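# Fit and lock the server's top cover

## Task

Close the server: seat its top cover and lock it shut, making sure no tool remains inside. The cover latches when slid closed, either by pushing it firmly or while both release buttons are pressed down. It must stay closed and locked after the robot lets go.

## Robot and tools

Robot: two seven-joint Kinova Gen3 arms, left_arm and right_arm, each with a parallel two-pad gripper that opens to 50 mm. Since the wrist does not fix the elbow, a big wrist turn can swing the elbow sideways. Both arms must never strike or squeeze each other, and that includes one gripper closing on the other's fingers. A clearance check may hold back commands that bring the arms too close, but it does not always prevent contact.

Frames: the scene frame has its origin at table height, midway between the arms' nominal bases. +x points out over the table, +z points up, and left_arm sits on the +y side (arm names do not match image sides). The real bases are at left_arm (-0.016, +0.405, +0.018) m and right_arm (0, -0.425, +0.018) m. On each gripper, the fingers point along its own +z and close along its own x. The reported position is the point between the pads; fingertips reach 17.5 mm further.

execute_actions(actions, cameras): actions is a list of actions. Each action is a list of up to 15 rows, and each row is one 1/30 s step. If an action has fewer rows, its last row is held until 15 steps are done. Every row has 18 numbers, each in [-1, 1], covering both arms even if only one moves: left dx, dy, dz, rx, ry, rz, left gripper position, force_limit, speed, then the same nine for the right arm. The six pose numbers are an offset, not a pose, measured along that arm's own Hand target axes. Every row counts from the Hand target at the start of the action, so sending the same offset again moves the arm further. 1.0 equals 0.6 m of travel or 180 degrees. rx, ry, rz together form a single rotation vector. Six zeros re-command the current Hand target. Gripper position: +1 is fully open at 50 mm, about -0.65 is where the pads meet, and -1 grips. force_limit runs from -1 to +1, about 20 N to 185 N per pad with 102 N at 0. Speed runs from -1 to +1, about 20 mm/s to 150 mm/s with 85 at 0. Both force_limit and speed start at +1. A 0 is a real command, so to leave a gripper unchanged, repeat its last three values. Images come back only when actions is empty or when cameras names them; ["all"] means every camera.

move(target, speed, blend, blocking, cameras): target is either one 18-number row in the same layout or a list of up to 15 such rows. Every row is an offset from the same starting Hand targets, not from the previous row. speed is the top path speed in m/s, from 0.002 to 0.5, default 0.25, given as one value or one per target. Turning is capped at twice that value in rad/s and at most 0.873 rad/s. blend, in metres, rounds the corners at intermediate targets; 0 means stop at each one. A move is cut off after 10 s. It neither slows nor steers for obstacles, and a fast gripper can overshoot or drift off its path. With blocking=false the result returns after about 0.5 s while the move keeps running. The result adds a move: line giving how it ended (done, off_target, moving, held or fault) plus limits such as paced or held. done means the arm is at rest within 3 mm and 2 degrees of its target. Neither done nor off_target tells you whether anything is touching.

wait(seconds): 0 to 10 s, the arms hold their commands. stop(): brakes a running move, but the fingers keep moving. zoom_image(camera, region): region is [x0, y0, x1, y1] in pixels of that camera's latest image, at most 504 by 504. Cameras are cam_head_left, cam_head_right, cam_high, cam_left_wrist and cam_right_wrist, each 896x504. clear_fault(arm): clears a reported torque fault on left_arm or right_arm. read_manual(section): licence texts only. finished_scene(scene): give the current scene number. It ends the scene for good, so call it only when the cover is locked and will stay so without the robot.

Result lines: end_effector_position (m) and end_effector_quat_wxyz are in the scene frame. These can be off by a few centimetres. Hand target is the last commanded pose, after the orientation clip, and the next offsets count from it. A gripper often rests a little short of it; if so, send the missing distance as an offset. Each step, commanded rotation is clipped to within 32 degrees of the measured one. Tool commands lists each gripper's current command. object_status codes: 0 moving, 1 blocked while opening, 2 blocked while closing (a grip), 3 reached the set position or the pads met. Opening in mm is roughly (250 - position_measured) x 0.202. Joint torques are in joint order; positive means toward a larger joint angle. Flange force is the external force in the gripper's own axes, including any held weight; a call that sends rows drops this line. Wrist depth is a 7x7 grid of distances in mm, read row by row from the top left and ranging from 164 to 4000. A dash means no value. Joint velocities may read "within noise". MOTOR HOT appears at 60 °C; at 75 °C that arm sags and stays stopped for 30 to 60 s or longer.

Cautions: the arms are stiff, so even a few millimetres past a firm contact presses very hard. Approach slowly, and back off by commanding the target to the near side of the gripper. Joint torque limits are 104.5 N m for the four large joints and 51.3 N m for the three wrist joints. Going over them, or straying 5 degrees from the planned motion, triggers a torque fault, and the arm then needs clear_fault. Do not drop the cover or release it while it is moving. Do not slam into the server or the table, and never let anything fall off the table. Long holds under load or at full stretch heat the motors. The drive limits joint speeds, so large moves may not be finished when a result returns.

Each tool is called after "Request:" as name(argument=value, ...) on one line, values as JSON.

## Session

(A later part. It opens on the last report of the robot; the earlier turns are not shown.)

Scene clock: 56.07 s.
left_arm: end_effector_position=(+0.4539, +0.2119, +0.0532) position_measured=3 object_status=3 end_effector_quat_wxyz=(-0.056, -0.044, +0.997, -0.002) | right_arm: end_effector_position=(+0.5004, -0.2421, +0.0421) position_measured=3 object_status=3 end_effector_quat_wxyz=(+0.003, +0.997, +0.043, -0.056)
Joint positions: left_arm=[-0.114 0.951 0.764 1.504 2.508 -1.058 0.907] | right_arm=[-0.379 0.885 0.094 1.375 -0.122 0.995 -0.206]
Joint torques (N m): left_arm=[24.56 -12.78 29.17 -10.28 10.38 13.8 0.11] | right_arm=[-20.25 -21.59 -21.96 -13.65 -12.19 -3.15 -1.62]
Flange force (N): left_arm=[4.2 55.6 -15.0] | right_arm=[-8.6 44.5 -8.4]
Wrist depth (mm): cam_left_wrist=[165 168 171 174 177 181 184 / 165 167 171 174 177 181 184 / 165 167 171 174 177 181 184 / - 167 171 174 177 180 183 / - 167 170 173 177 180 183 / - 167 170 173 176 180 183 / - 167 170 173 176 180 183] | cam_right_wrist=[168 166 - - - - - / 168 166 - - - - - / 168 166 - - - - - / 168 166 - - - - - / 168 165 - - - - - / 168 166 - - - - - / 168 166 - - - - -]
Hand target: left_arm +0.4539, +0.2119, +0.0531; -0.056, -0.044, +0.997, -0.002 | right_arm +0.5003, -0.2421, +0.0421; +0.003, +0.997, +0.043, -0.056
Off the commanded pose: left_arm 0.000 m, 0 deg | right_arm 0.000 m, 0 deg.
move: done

Request:
move(target=[[0,0.02,0,0,0,0,1,0,1,0,0.02,0,0,0,0,1,0,1],[0.0112,0.02,-0.0994,0,0,0,1,0,1,-0.0112,0.02,-0.0994,0,0,0,1,0,1],[0.0481,-0.0719,-0.0732,-0.0283,-0.0283,0.4993,-1,-0.5,1,-0.0516,-0.0709,-0.0913,-0.0283,0.0283,-0.4993,-1,-0.5,1]], speed=[0.04,0.2,0.4], blend=[0.002,0.02,0], cameras=["all"])

Scene clock: 60.73 s.
left_arm: end_effector_position=(+0.4340, +0.1668, +0.1000) position_measured=252 object_status=3 end_effector_quat_wxyz=(+0.000, +0.675, +0.738, +0.001) | right_arm: end_effector_position=(+0.4721, -0.2018, +0.0999) position_measured=252 object_status=3 end_effector_quat_wxyz=(+0.001, +0.676, +0.737, +0.000)
Joint positions: left_arm=[-0.164 0.979 1.131 1.6 2.2 -1.192 -0.29] | right_arm=[-0.269 0.722 -0.288 1.514 0.236 0.94 0.979]
Joint torques (N m): left_arm=[0.5 -18.88 7.06 -5.26 0.07 -0.25 -0.3] | right_arm=[0.33 -22.48 -1.96 -9.44 0.31 0.38 -0.2]
Flange force (N): left_arm=[1.5 -2.0 -0.9] | right_arm=[-1.8 -5.5 4.9]
Wrist depth (mm): cam_left_wrist=[267 267 268 268 269 269 270 / 266 267 268 268 268 269 270 / 266 267 267 268 268 269 269 / 219 220 221 221 221 268 268 / 219 219 220 220 221 268 268 / 218 219 219 220 220 268 268 / 218 219 219 220 220 266 267] | cam_right_wrist=[264 265 266 266 266 267 268 / 264 264 265 265 266 268 268 / 264 264 219 219 266 267 267 / 264 264 219 219 219 220 220 / 264 264 219 219 220 220 221 / 263 264 219 219 220 220 220 / 264 264 218 218 219 220 221]
Hand target: left_arm +0.4340, +0.1668, +0.1000; +0.000, +0.675, +0.738, +0.001 | right_arm +0.4721, -0.2018, +0.0999; +0.001, +0.676, +0.737, +0.000
Off the commanded pose: left_arm 0.000 m, 0 deg | right_arm 0.000 m, 0 deg.
move: done

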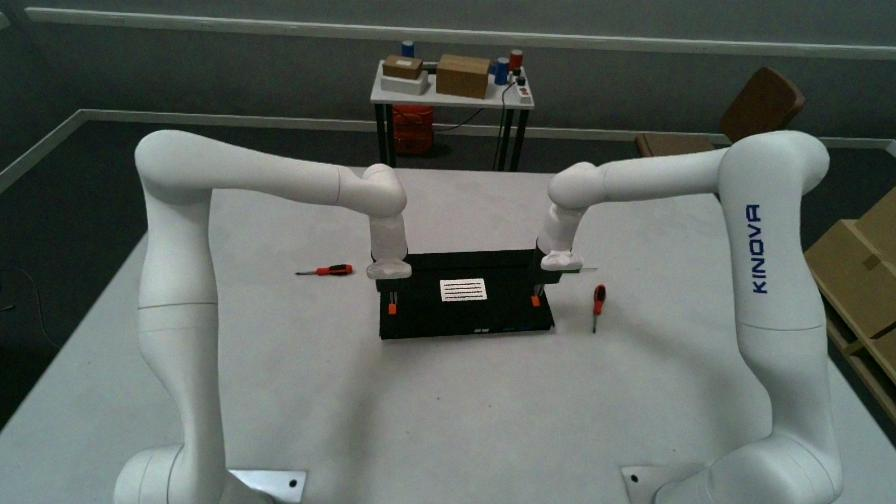

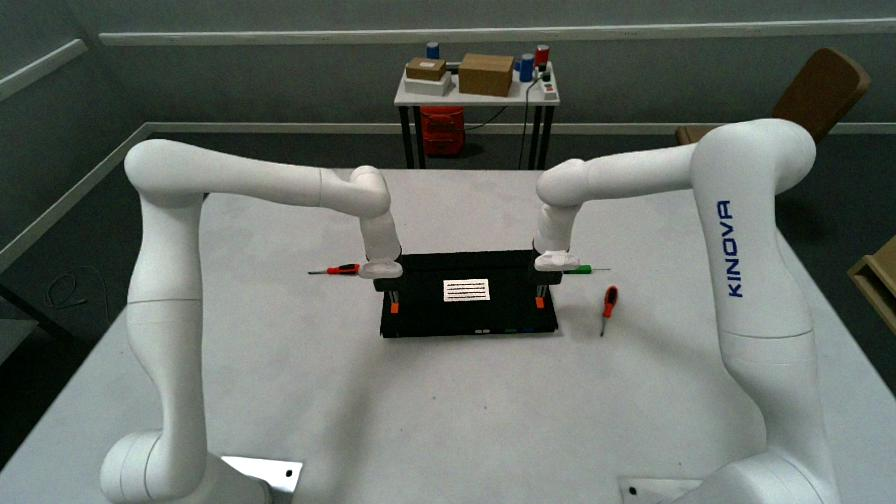

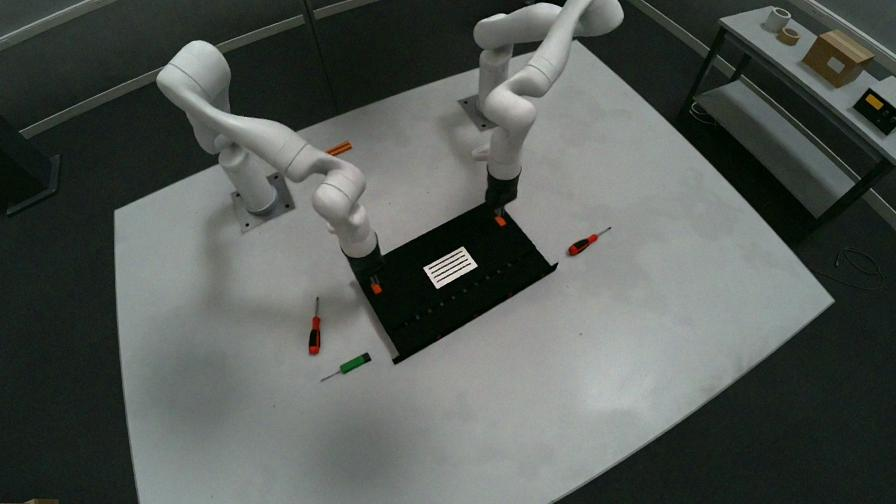

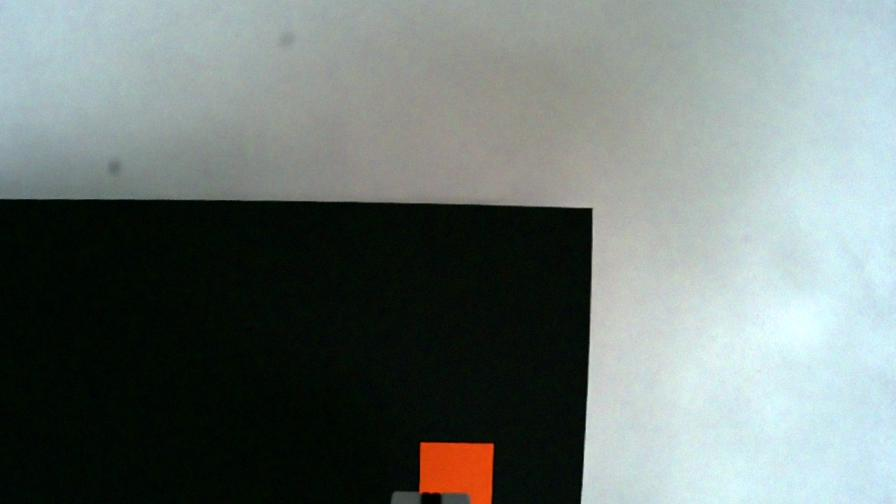

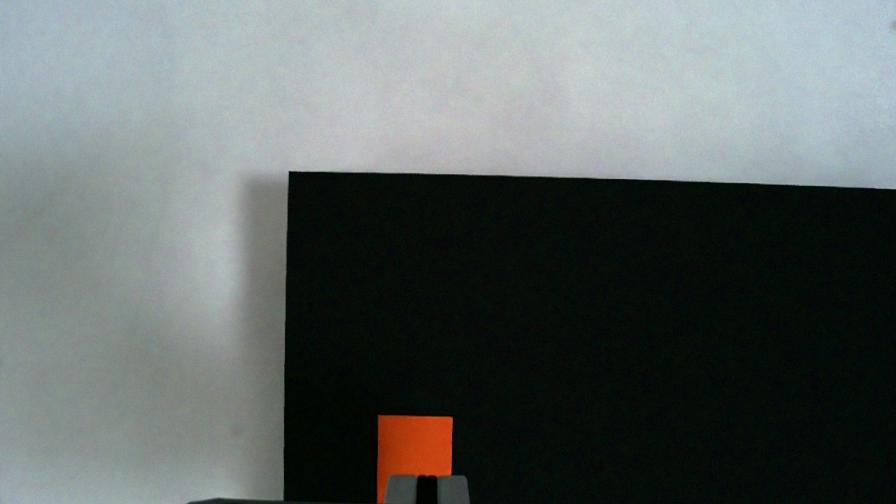

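Request:
move(target=[[0.0103,0.003,0.04,0,0,0.0025,-1,-0.5,1,-0.0058,-0.0015,0.04,0,0,0.0025,-1,-0.5,1],[0.0103,0.003,0.059,0,0,0.0025,-1,-0.5,1,-0.0058,-0.0015,0.0572,0,0,0.0025,-1,-0.5,1]], speed=[0.15,0.05], blend=[0.002,0], cameras=["cam_left_wrist","cam_right_wrist"])

Scene clock: 62.43 s.
left_arm: end_effector_position=(+0.4353, +0.1731, +0.0647) position_measured=252 object_status=3 end_effector_quat_wxyz=(+0.000, +0.678, +0.735, +0.001) | right_arm: end_effector_position=(+0.4716, -0.2054, +0.0657) position_measured=252 object_status=3 end_effector_quat_wxyz=(+0.001, +0.679, +0.734, +0.000)
Joint positions: left_arm=[-0.166 1.027 1.09 1.636 2.144 -1.128 -0.271] | right_arm=[-0.271 0.769 -0.274 1.552 0.253 0.856 0.962]
Joint torques (N m): left_arm=[0.48 -19.03 6.82 -4.71 -0.06 -0.34 -0.38] | right_arm=[0.32 -22.7 -2.05 -8.83 0.35 0.26 -0.19]
Flange force (N): left_arm=[1.5 -2.4 -1.6] | right_arm=[-1.6 -5.2 4.3]
Wrist depth (mm): cam_left_wrist=[232 232 232 233 233 234 234 / 231 231 232 233 233 233 234 / 231 231 186 232 232 233 233 / 184 185 185 185 186 233 233 / 184 184 185 185 185 232 232 / 184 184 184 184 185 232 232 / 183 184 184 184 185 232 232] | cam_right_wrist=[230 231 231 231 232 233 233 / 230 231 231 232 232 232 233 / 230 230 185 185 186 186 233 / 229 230 185 185 186 186 186 / 230 230 184 185 185 186 186 / 230 230 185 185 185 186 186 / 229 230 184 185 185 186 186]
Hand target: left_arm +0.4353, +0.1731, +0.0646; +0.000, +0.678, +0.735, +0.001 | right_arm +0.4716, -0.2054, +0.0656; +0.001, +0.679, +0.734, +0.000
Off the commanded pose: left_arm 0.000 m, 0 deg | right_arm 0.000 m, 0 deg.
move: done
Images, in order (width x height): cam_left_wrist 896x504, cam_right_wrist 896x504.

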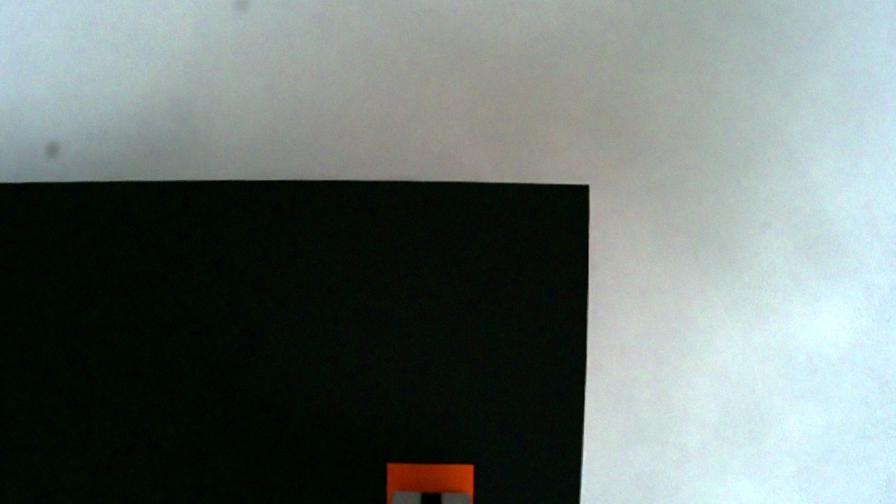

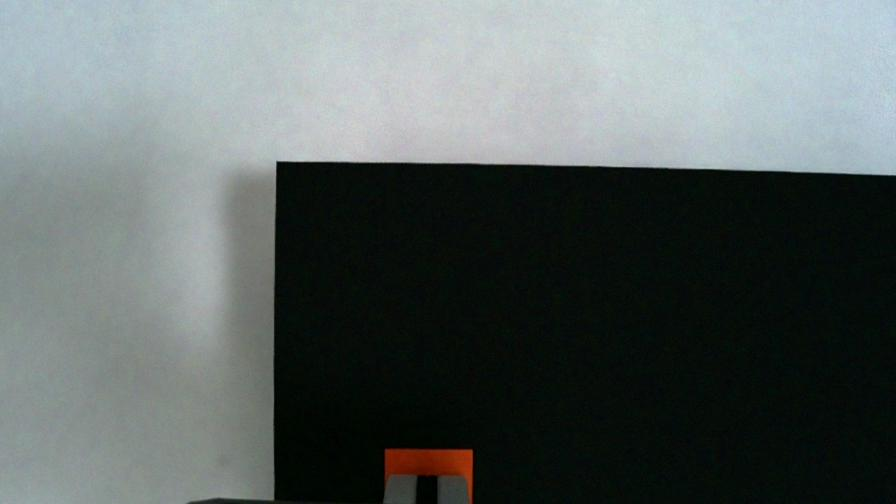

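Request:
move(target=[0,0,0.0075,0,0,0,-1,-0.5,1,0.0005,0,0.008,0,0,0,-1,-0.5,1], speed=0.02)

Request:
move(target=[0,0,0.0038,0,0,0,-1,-0.5,1,0,0,0.0038,0,0,0,-1,-0.5,1], speed=0.015, cameras=["cam_left_wrist","cam_right_wrist"])

Scene clock: 63.27 s.
left_arm: end_effector_position=(+0.4353, +0.1731, +0.0602) position_measured=252 object_status=3 end_effector_quat_wxyz=(+0.000, +0.678, +0.735, +0.001) | right_arm: end_effector_position=(+0.4715, -0.2051, +0.0609) position_measured=252 object_status=3 end_effector_quat_wxyz=(+0.001, +0.679, +0.734, +0.000)
Joint positions: left_arm=[-0.163 1.033 1.085 1.639 2.137 -1.121 -0.266] | right_arm=[-0.273 0.777 -0.272 1.555 0.256 0.846 0.96]
Joint torques (N m): left_arm=[0.65 -16.35 5.66 -4.49 -0.37 0.34 -0.25] | right_arm=[-0.53 -19.2 -2.51 -8.43 0.15 -0.73 -0.14]
Flange force (N): left_arm=[3.0 -3.8 -9.0] | right_arm=[-4.1 -7.3 -3.7]
Wrist depth (mm): cam_left_wrist=[227 228 228 228 229 229 230 / 227 228 228 228 229 229 229 / 226 227 182 227 228 228 229 / 180 180 181 181 181 229 229 / 180 180 180 181 181 227 228 / 179 180 180 180 181 227 228 / 179 179 180 180 181 227 228] | cam_right_wrist=[226 226 226 227 227 228 228 / 226 226 226 227 227 228 228 / 225 226 180 181 181 181 182 / 225 226 180 180 181 181 182 / 225 226 180 180 181 181 181 / 225 226 180 180 181 181 181 / 225 225 180 180 181 181 181]
Hand target: left_arm +0.4353, +0.1731, +0.0601; +0.000, +0.678, +0.735, +0.001 | right_arm +0.4715, -0.2051, +0.0608; +0.001, +0.679, +0.734, +0.000
Off the commanded pose: left_arm 0.000 m, 0 deg | right_arm 0.000 m, 0 deg.
move: done

Scene clock: 63.97 s.
left_arm: end_effector_position=(+0.4353, +0.1731, +0.0578) position_measured=252 object_status=3 end_effector_quat_wxyz=(+0.000, +0.678, +0.735, +0.001) | right_arm: end_effector_position=(+0.4715, -0.2051, +0.0585) position_measured=252 object_status=3 end_effector_quat_wxyz=(+0.001, +0.679, +0.734, +0.000)
Joint positions: left_arm=[-0.162 1.037 1.082 1.641 2.133 -1.117 -0.264] | right_arm=[-0.273 0.781 -0.271 1.556 0.257 0.84 0.959]
Joint torques (N m): left_arm=[0.65 -15.43 5.03 -4.55 -0.68 0.8 -0.26] | right_arm=[-0.59 -17.8 -2.53 -8.32 0.12 -0.97 -0.2]
Flange force (N): left_arm=[3.5 -4.5 -12.4] | right_arm=[-4.9 -8.8 -6.6]
Wrist depth (mm): cam_left_wrist=[225 226 226 227 227 227 228 / 225 225 225 226 226 227 227 / 224 225 179 225 226 226 227 / 178 178 178 179 179 226 226 / 177 178 178 178 179 226 226 / 177 178 178 178 178 225 225 / 177 177 178 178 178 225 225] | cam_right_wrist=[223 224 224 224 225 226 227 / 223 224 224 224 225 225 226 / 223 223 178 178 179 179 179 / 223 223 178 178 178 179 180 / 223 223 178 178 179 179 180 / 222 223 178 178 178 179 179 / 223 223 178 178 178 179 179]
Hand target: left_arm +0.4353, +0.1731, +0.0578; +0.000, +0.678, +0.735, +0.001 | right_arm +0.4715, -0.2051, +0.0585; +0.001, +0.679, +0.734, +0.000
Off the commanded pose: left_arm 0.000 m, 0 deg | right_arm 0.000 m, 0 deg.
move: done
Images, in order (width x height): cam_left_wrist 896x504, cam_right_wrist 896x504.

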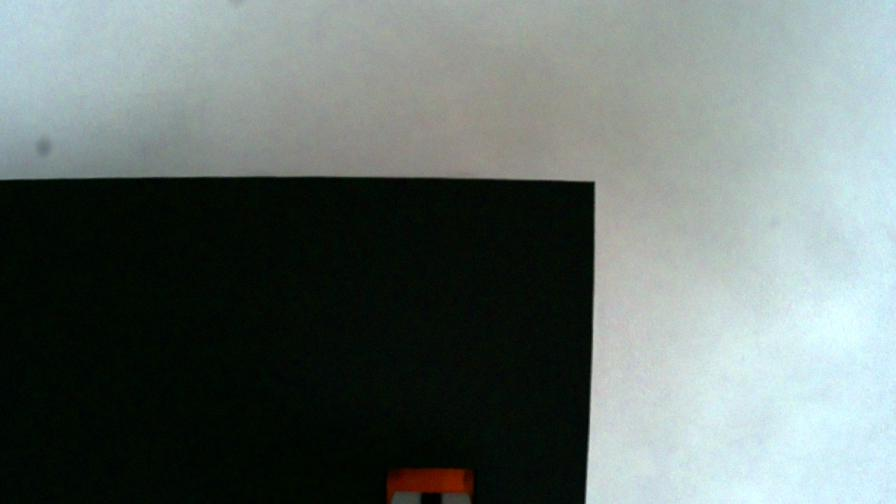

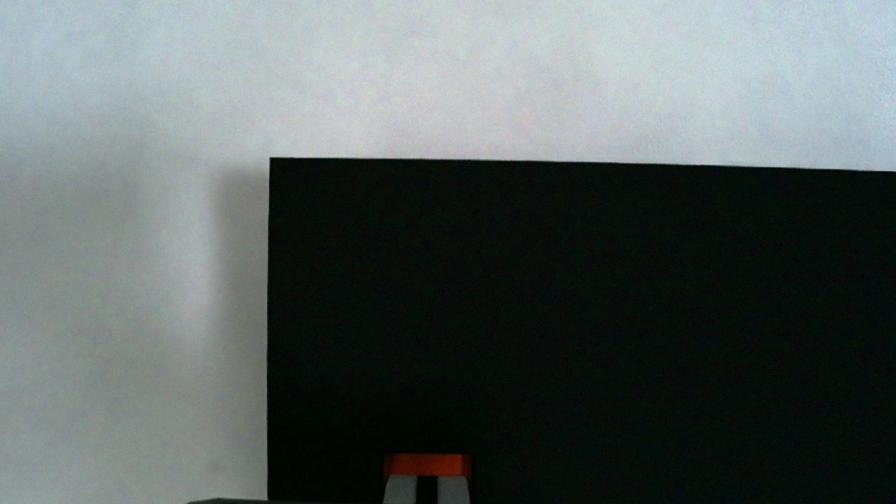

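Request:
move(target=[[0,0,0.0008,0,0,0,-1,-0.5,1,0,0,0.001,0,0,0,-1,-0.5,1],[0,0.0075,0.0008,0,0,0,-1,-0.5,1,0,0.0075,0.001,0,0,0,-1,-0.5,1]], speed=0.02)

Request:
move(target=[0,0.005,0,0,0,0,-1,-0.5,1,0,0.005,0,0,0,0,-1,-0.5,1], speed=0.02)

Request:
move(target=[0,0.005,0,0,0,0,-1,-0.5,1,0,0.005,0,0,0,0,-1,-0.5,1], speed=0.02, cameras=["cam_high"])

Request:
zoom_image(camera="cam_high", region=[340, 170, 570, 370])

Scene clock: 65.23 s.
left_arm: end_effector_position=(+0.4397, +0.1735, +0.0573) position_measured=252 object_status=3 end_effector_quat_wxyz=(+0.000, +0.678, +0.735, +0.001) | right_arm: end_effector_position=(+0.4760, -0.2048, +0.0579) position_measured=252 object_status=3 end_effector_quat_wxyz=(+0.001, +0.679, +0.734, +0.000)
Joint positions: left_arm=[-0.162 1.042 1.08 1.626 2.133 -1.122 -0.275] | right_arm=[-0.271 0.789 -0.27 1.54 0.257 0.848 0.964]
Joint torques (N m): left_arm=[-0.48 -15.84 3.9 -4.08 -1.14 0.17 -0.28] | right_arm=[1.33 -16 -0.1 -8.13 1.15 -1.11 -0.21]
Flange force (N): left_arm=[0.3 -3.6 -12.8] | right_arm=[-2.1 -11.7 -11.3]
Wrist depth (mm): cam_left_wrist=[225 225 226 226 226 227 227 / 224 225 225 225 226 227 227 / 224 178 178 179 179 226 226 / 177 177 178 178 179 225 226 / 177 177 177 178 178 225 226 / 177 177 177 177 178 224 225 / 176 177 177 178 177 224 224] | cam_right_wrist=[223 223 224 224 225 225 226 / 222 223 223 224 225 225 226 / 222 223 177 178 178 178 179 / 222 223 177 178 178 178 179 / 222 223 177 177 178 178 179 / 222 223 177 177 178 178 179 / 222 222 177 178 178 178 178]
Hand target: left_arm +0.4397, +0.1735, +0.0573; +0.000, +0.678, +0.735, +0.001 | right_arm +0.4760, -0.2047, +0.0579; +0.001, +0.679, +0.734, +0.000
Off the commanded pose: left_arm 0.000 m, 0 deg | right_arm 0.000 m, 0 deg.
move: done

Scene clock: 65.93 s.
left_arm: end_effector_position=(+0.4427, +0.1737, +0.0573) position_measured=252 object_status=3 end_effector_quat_wxyz=(+0.000, +0.678, +0.735, +0.001) | right_arm: end_effector_position=(+0.4790, -0.2045, +0.0579) position_measured=252 object_status=3 end_effector_quat_wxyz=(+0.001, +0.679, +0.734, +0.000)
Joint positions: left_arm=[-0.162 1.046 1.08 1.616 2.133 -1.126 -0.283] | right_arm=[-0.27 0.794 -0.27 1.529 0.257 0.854 0.967]
Joint torques (N m): left_arm=[-0.9 -16.77 4.01 -6.36 -2.21 1.11 -0.22] | right_arm=[1.49 -16.31 0.08 -7.76 1.17 -0.69 -0.26]
Flange force (N): left_arm=[2.4 -8.5 -13.1] | right_arm=[-1.5 -10.8 -10.3]
Wrist depth (mm): cam_left_wrist=[225 225 225 226 226 227 228 / 224 224 225 225 226 226 227 / 178 178 178 179 179 226 226 / 177 178 178 178 179 225 226 / 177 177 178 178 178 225 225 / 177 177 177 177 178 225 225 / 176 177 177 178 178 224 225] | cam_right_wrist=[222 223 224 224 224 225 226 / 222 223 223 224 225 225 225 / 222 223 177 178 178 179 179 / 222 223 177 178 178 178 179 / 222 222 177 177 178 178 179 / 222 223 177 177 178 178 179 / 222 223 177 178 178 178 179]
Hand target: left_arm +0.4427, +0.1737, +0.0573; +0.000, +0.678, +0.735, +0.001 | right_arm +0.4790, -0.2045, +0.0579; +0.001, +0.679, +0.734, +0.000
Off the commanded pose: left_arm 0.000 m, 0 deg | right_arm 0.000 m, 0 deg.
move: done

Scene clock: 66.63 s.
left_arm: end_effector_position=(+0.4457, +0.1740, +0.0573) position_measured=252 object_status=3 end_effector_quat_wxyz=(+0.000, +0.678, +0.735, +0.001) | right_arm: end_effector_position=(+0.4820, -0.2043, +0.0579) position_measured=252 object_status=3 end_effector_quat_wxyz=(+0.001, +0.679, +0.734, +0.000)
Joint positions: left_arm=[-0.161 1.049 1.08 1.606 2.134 -1.131 -0.29] | right_arm=[-0.269 0.799 -0.27 1.518 0.257 0.861 0.971]
Joint torques (N m): left_arm=[-0.88 -16.71 4.04 -6.47 -2.24 1.15 -0.37] | right_arm=[1.68 -16.2 0.27 -8.33 1.21 -0.76 -0.25]
Flange force (N): left_arm=[2.6 -9.4 -13.2] | right_arm=[-2.0 -13.1 -10.5]
Wrist depth (mm): cam_left_wrist=[224 225 225 226 226 226 227 / 224 225 225 225 226 226 226 / 177 178 178 179 179 226 226 / 177 178 178 178 179 225 226 / 177 177 178 178 178 225 225 / 177 177 177 178 178 225 225 / 176 176 177 178 177 224 225] | cam_right_wrist=[222 223 224 224 225 225 226 / 222 223 224 224 225 225 225 / 223 223 177 178 178 178 179 / 222 223 177 177 178 178 179 / 222 223 177 178 178 178 179 / 222 223 177 177 178 178 179 / 222 222 177 177 178 178 179]
Hand target: left_arm +0.4457, +0.1740, +0.0573; +0.000, +0.678, +0.735, +0.001 | right_arm +0.4820, -0.2043, +0.0579; +0.001, +0.679, +0.734, +0.000
Off the commanded pose: left_arm 0.000 m, 0 deg | right_arm 0.000 m, 0 deg.
move: done
Images, in order (width x height): cam_high 896x504.

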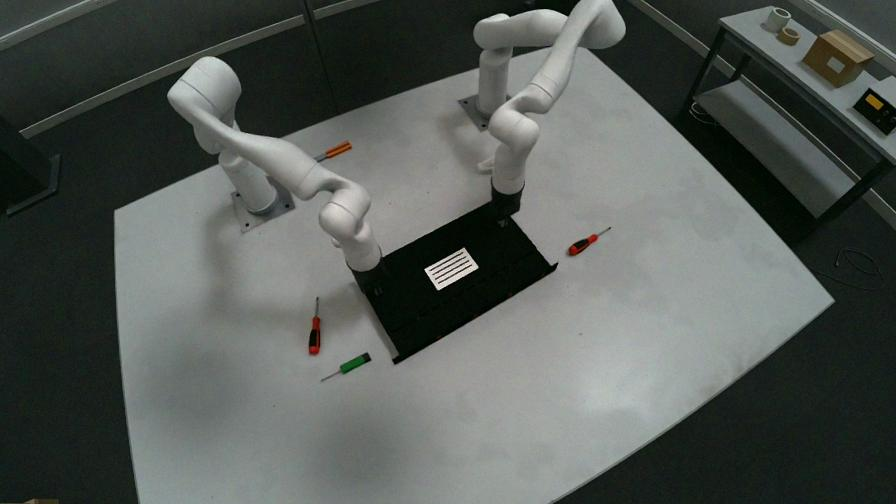

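Scaled by 2.191 from the camera's 896x504 image, which has a finer 1280x720 frame.

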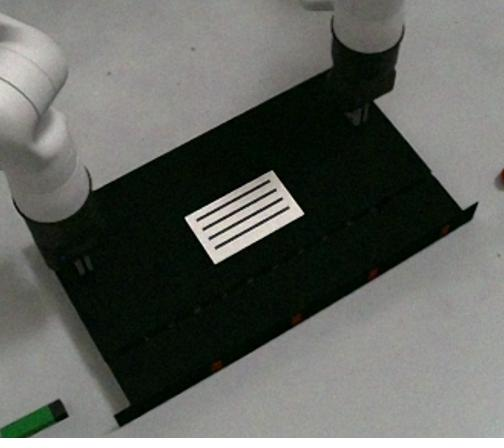

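Request:
move(target=[0,0.0067,0,0,0,0,-1,-0.5,1,0,0.0067,0,0,0,0,-1,-0.5,1], speed=0.02)

Request:
move(target=[0,0.005,0,0,0,0,-1,-0.5,1,0,0.005,0,0,0,0,-1,-0.5,1], speed=0.02, cameras=["cam_high"])

Request:
zoom_image(camera="cam_high", region=[340, 170, 570, 370])

Scene clock: 67.53 s.
left_arm: end_effector_position=(+0.4497, +0.1743, +0.0574) position_measured=252 object_status=3 end_effector_quat_wxyz=(+0.000, +0.678, +0.735, +0.001) | right_arm: end_effector_position=(+0.4860, -0.2040, +0.0579) position_measured=252 object_status=3 end_effector_quat_wxyz=(+0.001, +0.679, +0.734, +0.000)
Joint positions: left_arm=[-0.161 1.054 1.079 1.593 2.134 -1.137 -0.301] | right_arm=[-0.267 0.805 -0.27 1.502 0.257 0.869 0.975]
Joint torques (N m): left_arm=[-0.85 -16.88 4.09 -6.65 -2.32 1.13 -0.35] | right_arm=[1.78 -16.2 0.32 -7.89 1.27 -0.68 -0.17]
Flange force (N): left_arm=[3.1 -9.9 -13.0] | right_arm=[-1.1 -11.9 -10.8]
Wrist depth (mm): cam_left_wrist=[225 225 225 225 226 227 227 / 224 225 225 225 226 226 227 / 178 178 178 178 179 226 226 / 177 178 178 178 178 225 226 / 177 177 178 178 178 225 225 / 177 177 177 178 178 225 225 / 176 177 177 177 178 224 224] | cam_right_wrist=[223 223 223 224 225 225 225 / 222 223 224 224 224 225 226 / 222 223 177 178 178 179 179 / 222 223 177 177 178 178 179 / 222 222 177 177 178 178 179 / 222 223 177 178 178 178 179 / 222 223 177 178 178 178 178]
Hand target: left_arm +0.4498, +0.1743, +0.0574; +0.000, +0.678, +0.735, +0.001 | right_arm +0.4860, -0.2040, +0.0579; +0.001, +0.679, +0.734, +0.000
Off the commanded pose: left_arm 0.000 m, 0 deg | right_arm 0.000 m, 0 deg.
move: done

Scene clock: 68.23 s.
left_arm: end_effector_position=(+0.4526, +0.1745, +0.0573) position_measured=252 object_status=3 end_effector_quat_wxyz=(+0.000, +0.678, +0.735, +0.000) | right_arm: end_effector_position=(+0.4889, -0.2037, +0.0579) position_measured=252 object_status=3 end_effector_quat_wxyz=(+0.001, +0.679, +0.734, +0.000)
Joint positions: left_arm=[-0.16 1.057 1.079 1.583 2.135 -1.141 -0.308] | right_arm=[-0.266 0.81 -0.27 1.491 0.257 0.876 0.979]
Joint torques (N m): left_arm=[-1.75 -16.75 3.01 -8.7 -4.09 2.04 -0.24] | right_arm=[2.38 -15.35 1.19 -9.78 1.94 -2.62 -0.3]
Flange force (N): left_arm=[4.4 -15.3 -17.2] | right_arm=[-1.9 -16.6 -15.8]
Wrist depth (mm): cam_left_wrist=[225 225 225 226 227 227 227 / 224 224 225 225 226 227 227 / 178 178 178 179 179 226 226 / 177 177 178 178 178 225 226 / 177 177 178 178 178 225 226 / 176 177 177 178 178 225 225 / 176 177 177 178 178 224 224] | cam_right_wrist=[223 223 223 224 225 225 226 / 223 223 224 224 225 225 226 / 222 223 177 178 178 178 179 / 222 223 177 178 178 179 179 / 222 223 177 178 178 178 179 / 222 223 177 177 178 178 179 / 222 223 177 178 178 178 179]
Hand target: left_arm +0.4527, +0.1745, +0.0574; +0.000, +0.678, +0.735, +0.001 | right_arm +0.4890, -0.2037, +0.0579; +0.001, +0.679, +0.734, +0.000
Off the commanded pose: left_arm 0.000 m, 0 deg | right_arm 0.000 m, 0 deg.
move: done
Images, in order (width x height): cam_high 896x504.

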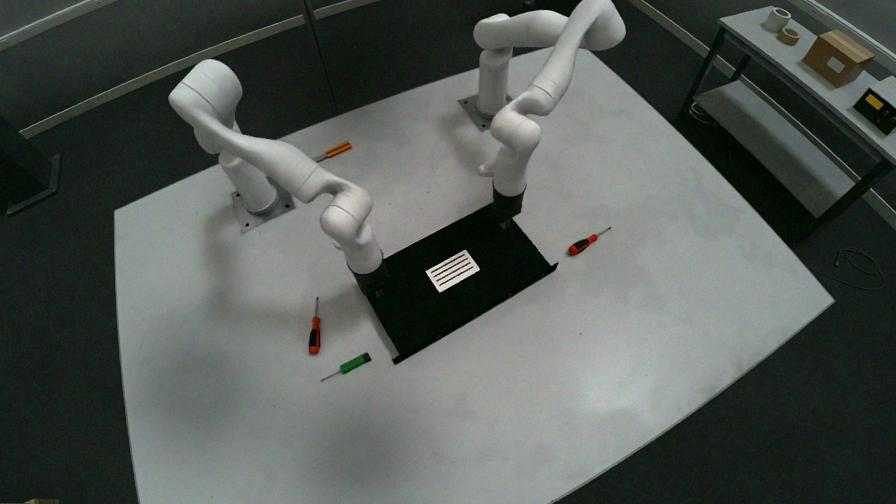

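Scaled by 2.191 from the camera's 896x504 image, which has a finer 1280x720 frame.

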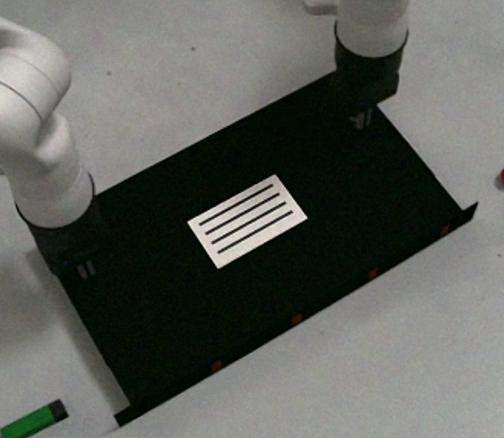

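Request:
move(target=[0,0.0025,0,0,0,0,-1,-0.5,1,0,0.0025,0,0,0,0,-1,-0.5,1], speed=0.02)

Request:
move(target=[0,0.0025,0,0,0,0,-1,-0.5,1,0,0.0025,0,0,0,0,-1,-0.5,1], speed=0.02, cameras=["cam_high","cam_head_left"])

Request:
zoom_image(camera="cam_high", region=[340, 170, 570, 370])

Request:
zoom_image(camera="cam_high", region=[510, 225, 565, 285])

Request:
zoom_image(camera="cam_high", region=[365, 300, 415, 370])

Request:
zoom_image(camera="cam_head_left", region=[360, 240, 570, 345])

Scene clock: 69.17 s.
left_arm: end_effector_position=(+0.4542, +0.1747, +0.0574) position_measured=252 object_status=3 end_effector_quat_wxyz=(+0.000, +0.678, +0.735, +0.001) | right_arm: end_effector_position=(+0.4905, -0.2036, +0.0579) position_measured=252 object_status=3 end_effector_quat_wxyz=(+0.001, +0.679, +0.734, +0.000)
Joint positions: left_arm=[-0.16 1.059 1.079 1.578 2.135 -1.143 -0.312] | right_arm=[-0.265 0.813 -0.27 1.485 0.257 0.879 0.981]
Joint torques (N m): left_arm=[-1.96 -17.66 3.26 -9.27 -4.14 2.07 -0.33] | right_arm=[1.74 -15.16 0.49 -10.93 1.74 -3.51 -0.26]
Flange force (N): left_arm=[4.4 -16.4 -15.2] | right_arm=[-4.0 -19.3 -17.1]
Wrist depth (mm): cam_left_wrist=[225 225 225 226 226 226 227 / 224 224 225 225 226 226 227 / 178 178 178 179 179 226 226 / 177 177 178 179 179 225 226 / 177 177 178 178 178 225 225 / 176 177 177 177 178 224 225 / 176 177 177 178 177 224 225] | cam_right_wrist=[223 223 224 224 225 225 226 / 222 223 224 224 225 225 226 / 222 223 177 178 178 179 179 / 222 223 177 178 178 178 179 / 222 223 177 178 178 178 179 / 222 223 177 178 178 178 179 / 222 223 177 178 178 178 178]
Hand target: left_arm +0.4542, +0.1747, +0.0574; +0.000, +0.678, +0.735, +0.001 | right_arm +0.4905, -0.2036, +0.0579; +0.001, +0.679, +0.734, +0.000
Off the commanded pose: left_arm 0.000 m, 0 deg | right_arm 0.000 m, 0 deg.
move: done

Scene clock: 69.87 s.
left_arm: end_effector_position=(+0.4557, +0.1748, +0.0574) position_measured=252 object_status=3 end_effector_quat_wxyz=(+0.000, +0.678, +0.735, +0.001) | right_arm: end_effector_position=(+0.4920, -0.2035, +0.0579) position_measured=252 object_status=3 end_effector_quat_wxyz=(+0.001, +0.679, +0.734, +0.000)
Joint positions: left_arm=[-0.16 1.06 1.079 1.572 2.135 -1.145 -0.316] | right_arm=[-0.265 0.815 -0.27 1.479 0.256 0.882 0.982]
Joint torques (N m): left_arm=[-2.58 -17.54 2.53 -9.8 -4.64 2.03 -0.34] | right_arm=[2.44 -14.96 1.38 -11.74 2.16 -4.11 -0.3]
Flange force (N): left_arm=[4.2 -18.4 -16.4] | right_arm=[-3.6 -21.8 -18.6]
Wrist depth (mm): cam_left_wrist=[224 225 225 226 226 227 227 / 224 225 225 225 226 226 227 / 178 178 178 179 179 226 227 / 177 177 178 178 179 225 226 / 177 177 178 178 178 225 225 / 177 177 177 178 178 225 225 / 176 176 177 177 178 224 224] | cam_right_wrist=[222 223 224 224 225 226 226 / 222 223 224 224 224 225 226 / 222 223 177 178 178 179 179 / 222 223 177 177 178 178 179 / 222 223 177 178 178 178 179 / 222 223 177 178 178 178 179 / 222 223 177 178 178 178 179]
Hand target: left_arm +0.4557, +0.1748, +0.0574; +0.000, +0.678, +0.735, +0.001 | right_arm +0.4920, -0.2035, +0.0579; +0.001, +0.679, +0.734, +0.000
Off the commanded pose: left_arm 0.000 m, 0 deg | right_arm 0.000 m, 0 deg.
move: done
Images, in order (width x height): cam_head_left 896x504, cam_high 896x504.

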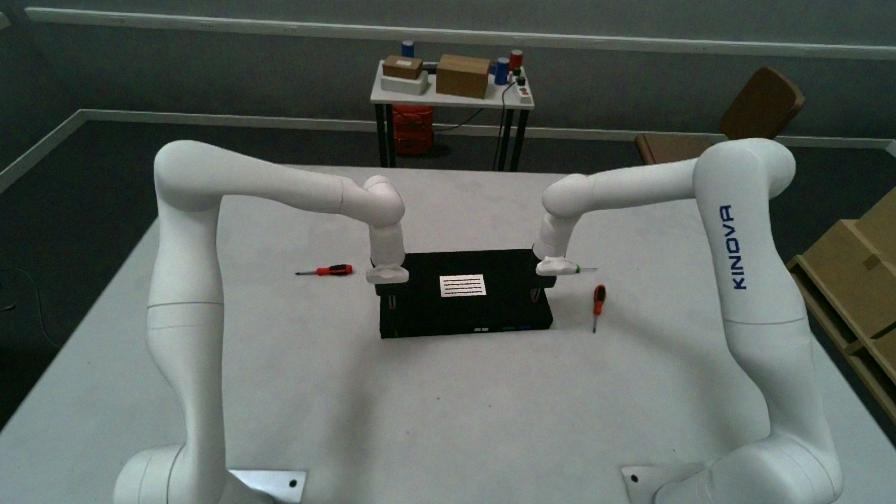

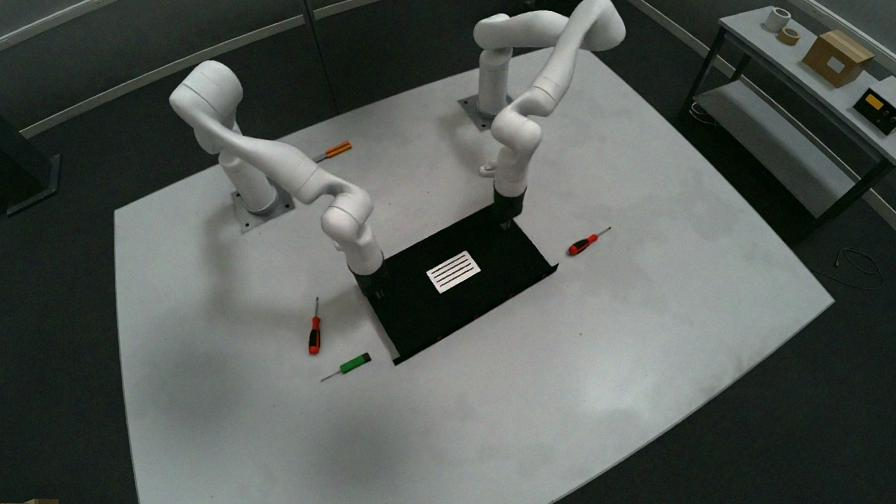

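Scaled by 2.191 from the camera's 896x504 image, which has a finer 1280x720 frame.

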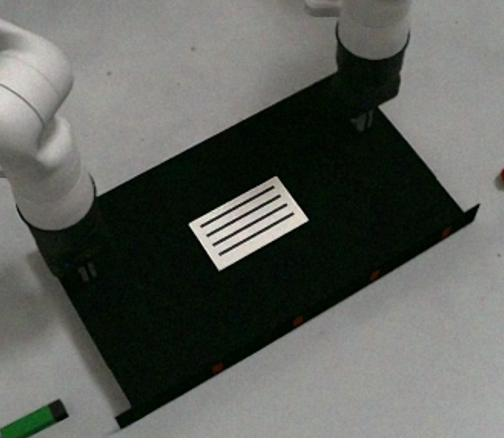

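Scaled by 8.400 from the camera's 896x504 image, which has a finer 1280x720 frame.

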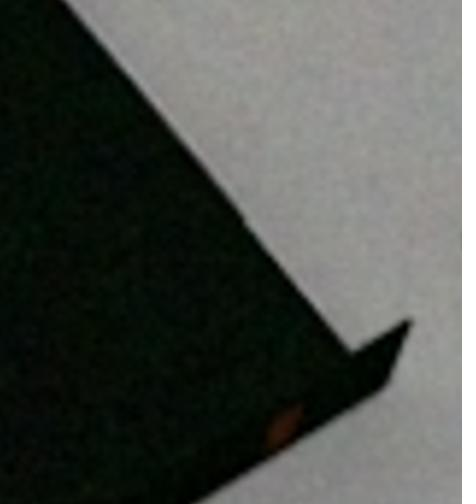

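Scaled by 7.200 from the camera's 896x504 image, which has a finer 1280x720 frame.

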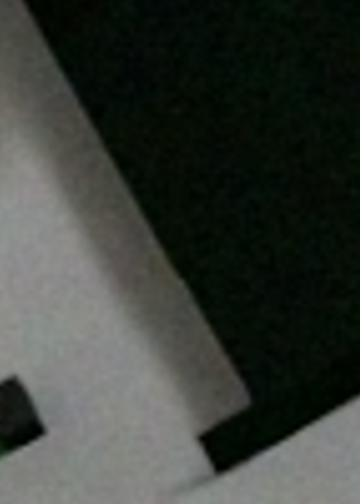

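Scaled by 2.400 from the camera's 896x504 image, which has a finer 1280x720 frame.

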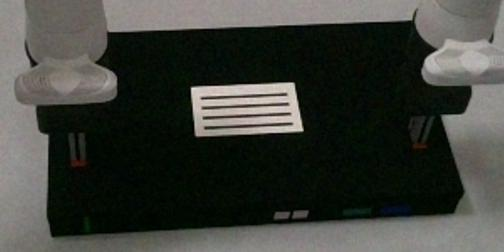

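Request:
move(target=[[0,-0.0017,0,0,0,0,-1,-0.5,1,0,-0.002,0,0,0,0,-1,-0.5,1],[0,-0.0017,-0.013,0,0,0,-1,-0.5,1,0,-0.002,-0.013,0,0,0,-1,-0.5,1],[0,-0.05,-0.12,0,0,0,-1,-0.5,1,0,-0.05,-0.12,0,0,0,-1,-0.5,1]], speed=[0.02,0.03,0.2], blend=[0.0003,0.002,0], cameras=["all"])

Request:
zoom_image(camera="cam_head_left", region=[360, 240, 570, 345])

Request:
zoom_image(camera="cam_high", region=[340, 170, 570, 370])

Scene clock: 71.33 s.
left_arm: end_effector_position=(+0.4258, +0.1723, +0.1293) position_measured=252 object_status=3 end_effector_quat_wxyz=(+0.000, +0.678, +0.735, +0.001) | right_arm: end_effector_position=(+0.4621, -0.2057, +0.1299) position_measured=252 object_status=3 end_effector_quat_wxyz=(+0.001, +0.679, +0.734, +0.000)
Joint positions: left_arm=[-0.193 0.928 1.172 1.606 2.243 -1.233 -0.313] | right_arm=[-0.261 0.659 -0.298 1.524 0.219 0.991 0.979]
Joint torques (N m): left_arm=[0.46 -17.86 6.93 -5.63 0.01 -0.12 -0.29] | right_arm=[0.28 -21.74 -1.89 -9.77 0.34 0.54 -0.2]
Flange force (N): left_arm=[1.5 -2.1 -1.6] | right_arm=[-2.1 -5.6 5.6]
Wrist depth (mm): cam_left_wrist=[296 297 297 297 299 299 300 / 295 295 296 297 298 299 299 / 295 296 296 297 297 297 299 / 294 294 296 296 297 298 298 / 248 249 249 250 296 297 298 / 247 248 248 249 295 296 296 / 247 247 248 249 295 296 296] | cam_right_wrist=[294 295 295 296 296 297 298 / 294 294 295 297 296 297 298 / 293 294 295 296 296 297 298 / 293 294 295 295 296 297 297 / 293 294 249 249 249 250 251 / 293 294 249 249 250 250 251 / 293 294 249 249 250 250 250]
Hand target: left_arm +0.4258, +0.1723, +0.1293; +0.000, +0.678, +0.735, +0.001 | right_arm +0.4621, -0.2057, +0.1299; +0.001, +0.679, +0.734, +0.000
Off the commanded pose: left_arm 0.000 m, 0 deg | right_arm 0.000 m, 0 deg.
move: done

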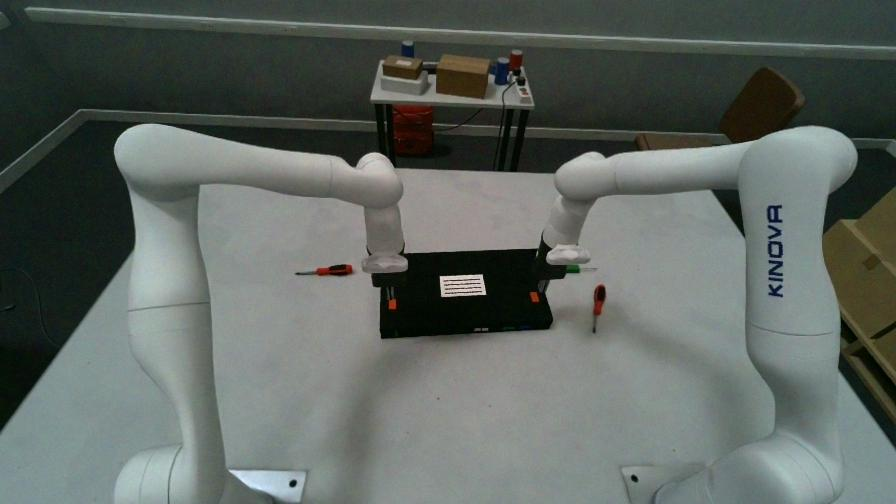

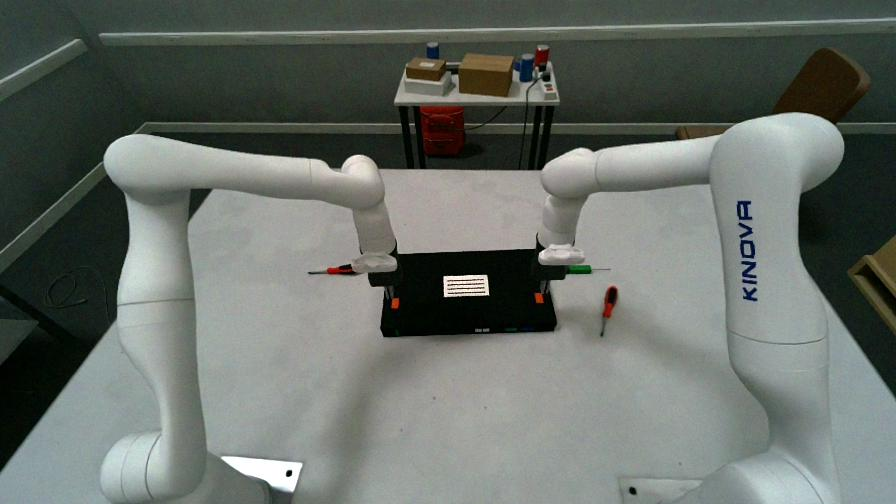

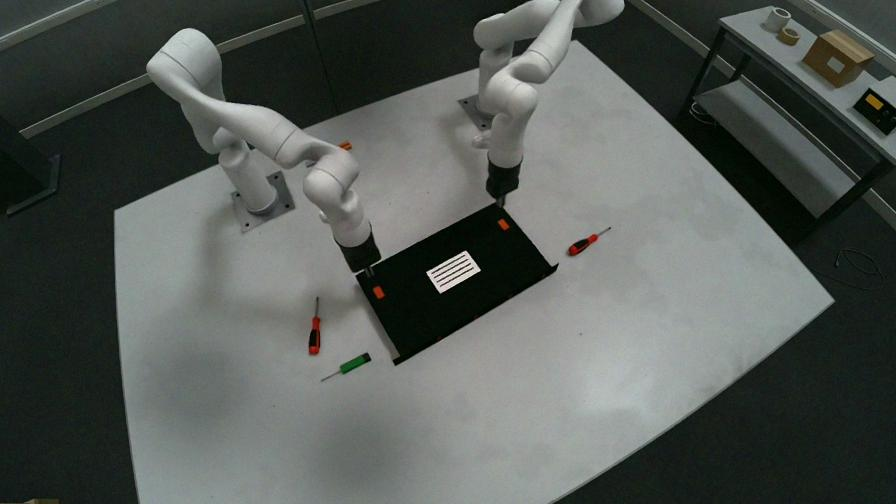

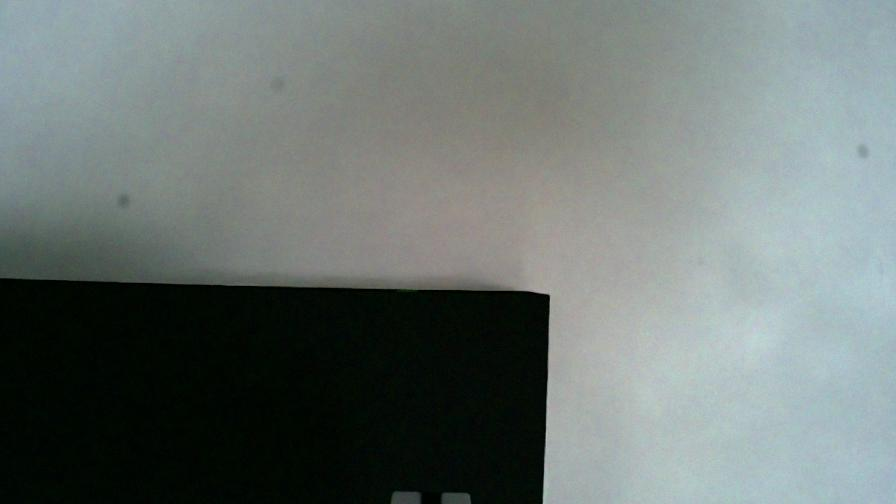

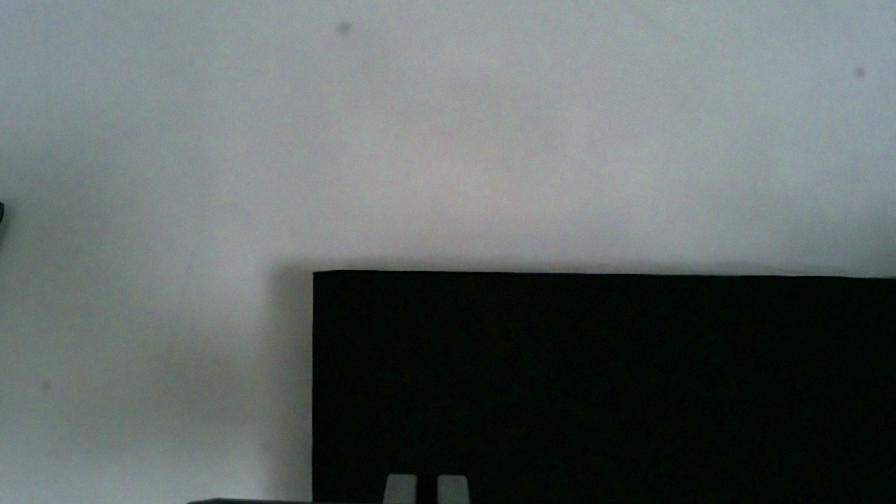

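Scaled by 2.400 from the camera's 896x504 image, which has a finer 1280x720 frame.

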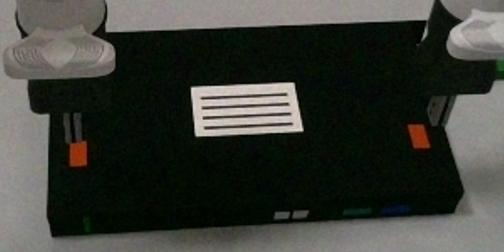

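Scaled by 2.191 from the camera's 896x504 image, which has a finer 1280x720 frame.

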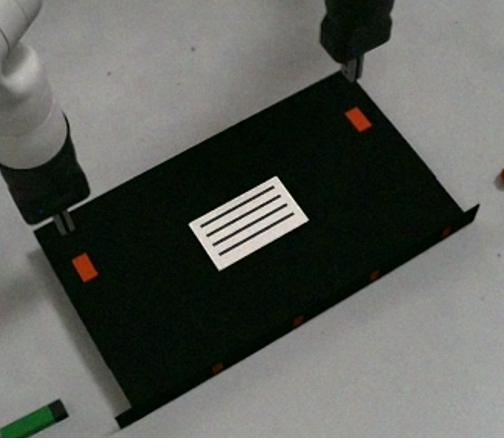

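Request:
zoom_image(camera="cam_high", region=[385, 240, 565, 360])

Request:
zoom_image(camera="cam_head_left", region=[400, 245, 550, 300])

Request:
zoom_image(camera="cam_left_wrist", region=[350, 260, 580, 340])

Scaled by 2.800 from the camera's 896x504 image, which has a finer 1280x720 frame.

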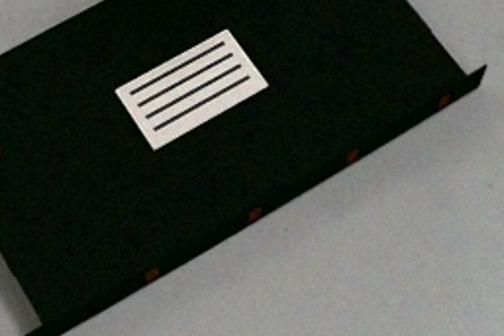

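Scaled by 3.360 from the camera's 896x504 image, which has a finer 1280x720 frame.

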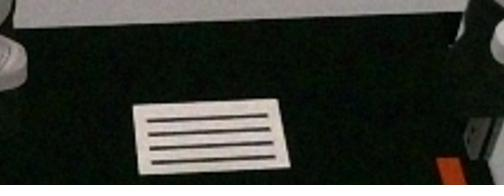

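Scaled by 2.191 from the camera's 896x504 image, which has a finer 1280x720 frame.

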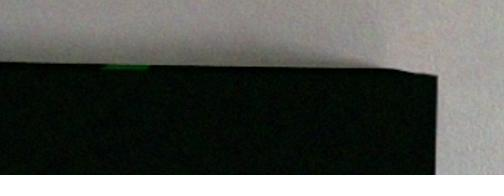

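Request:
finished_scene(scene=2)

The scene is finished: the task was done.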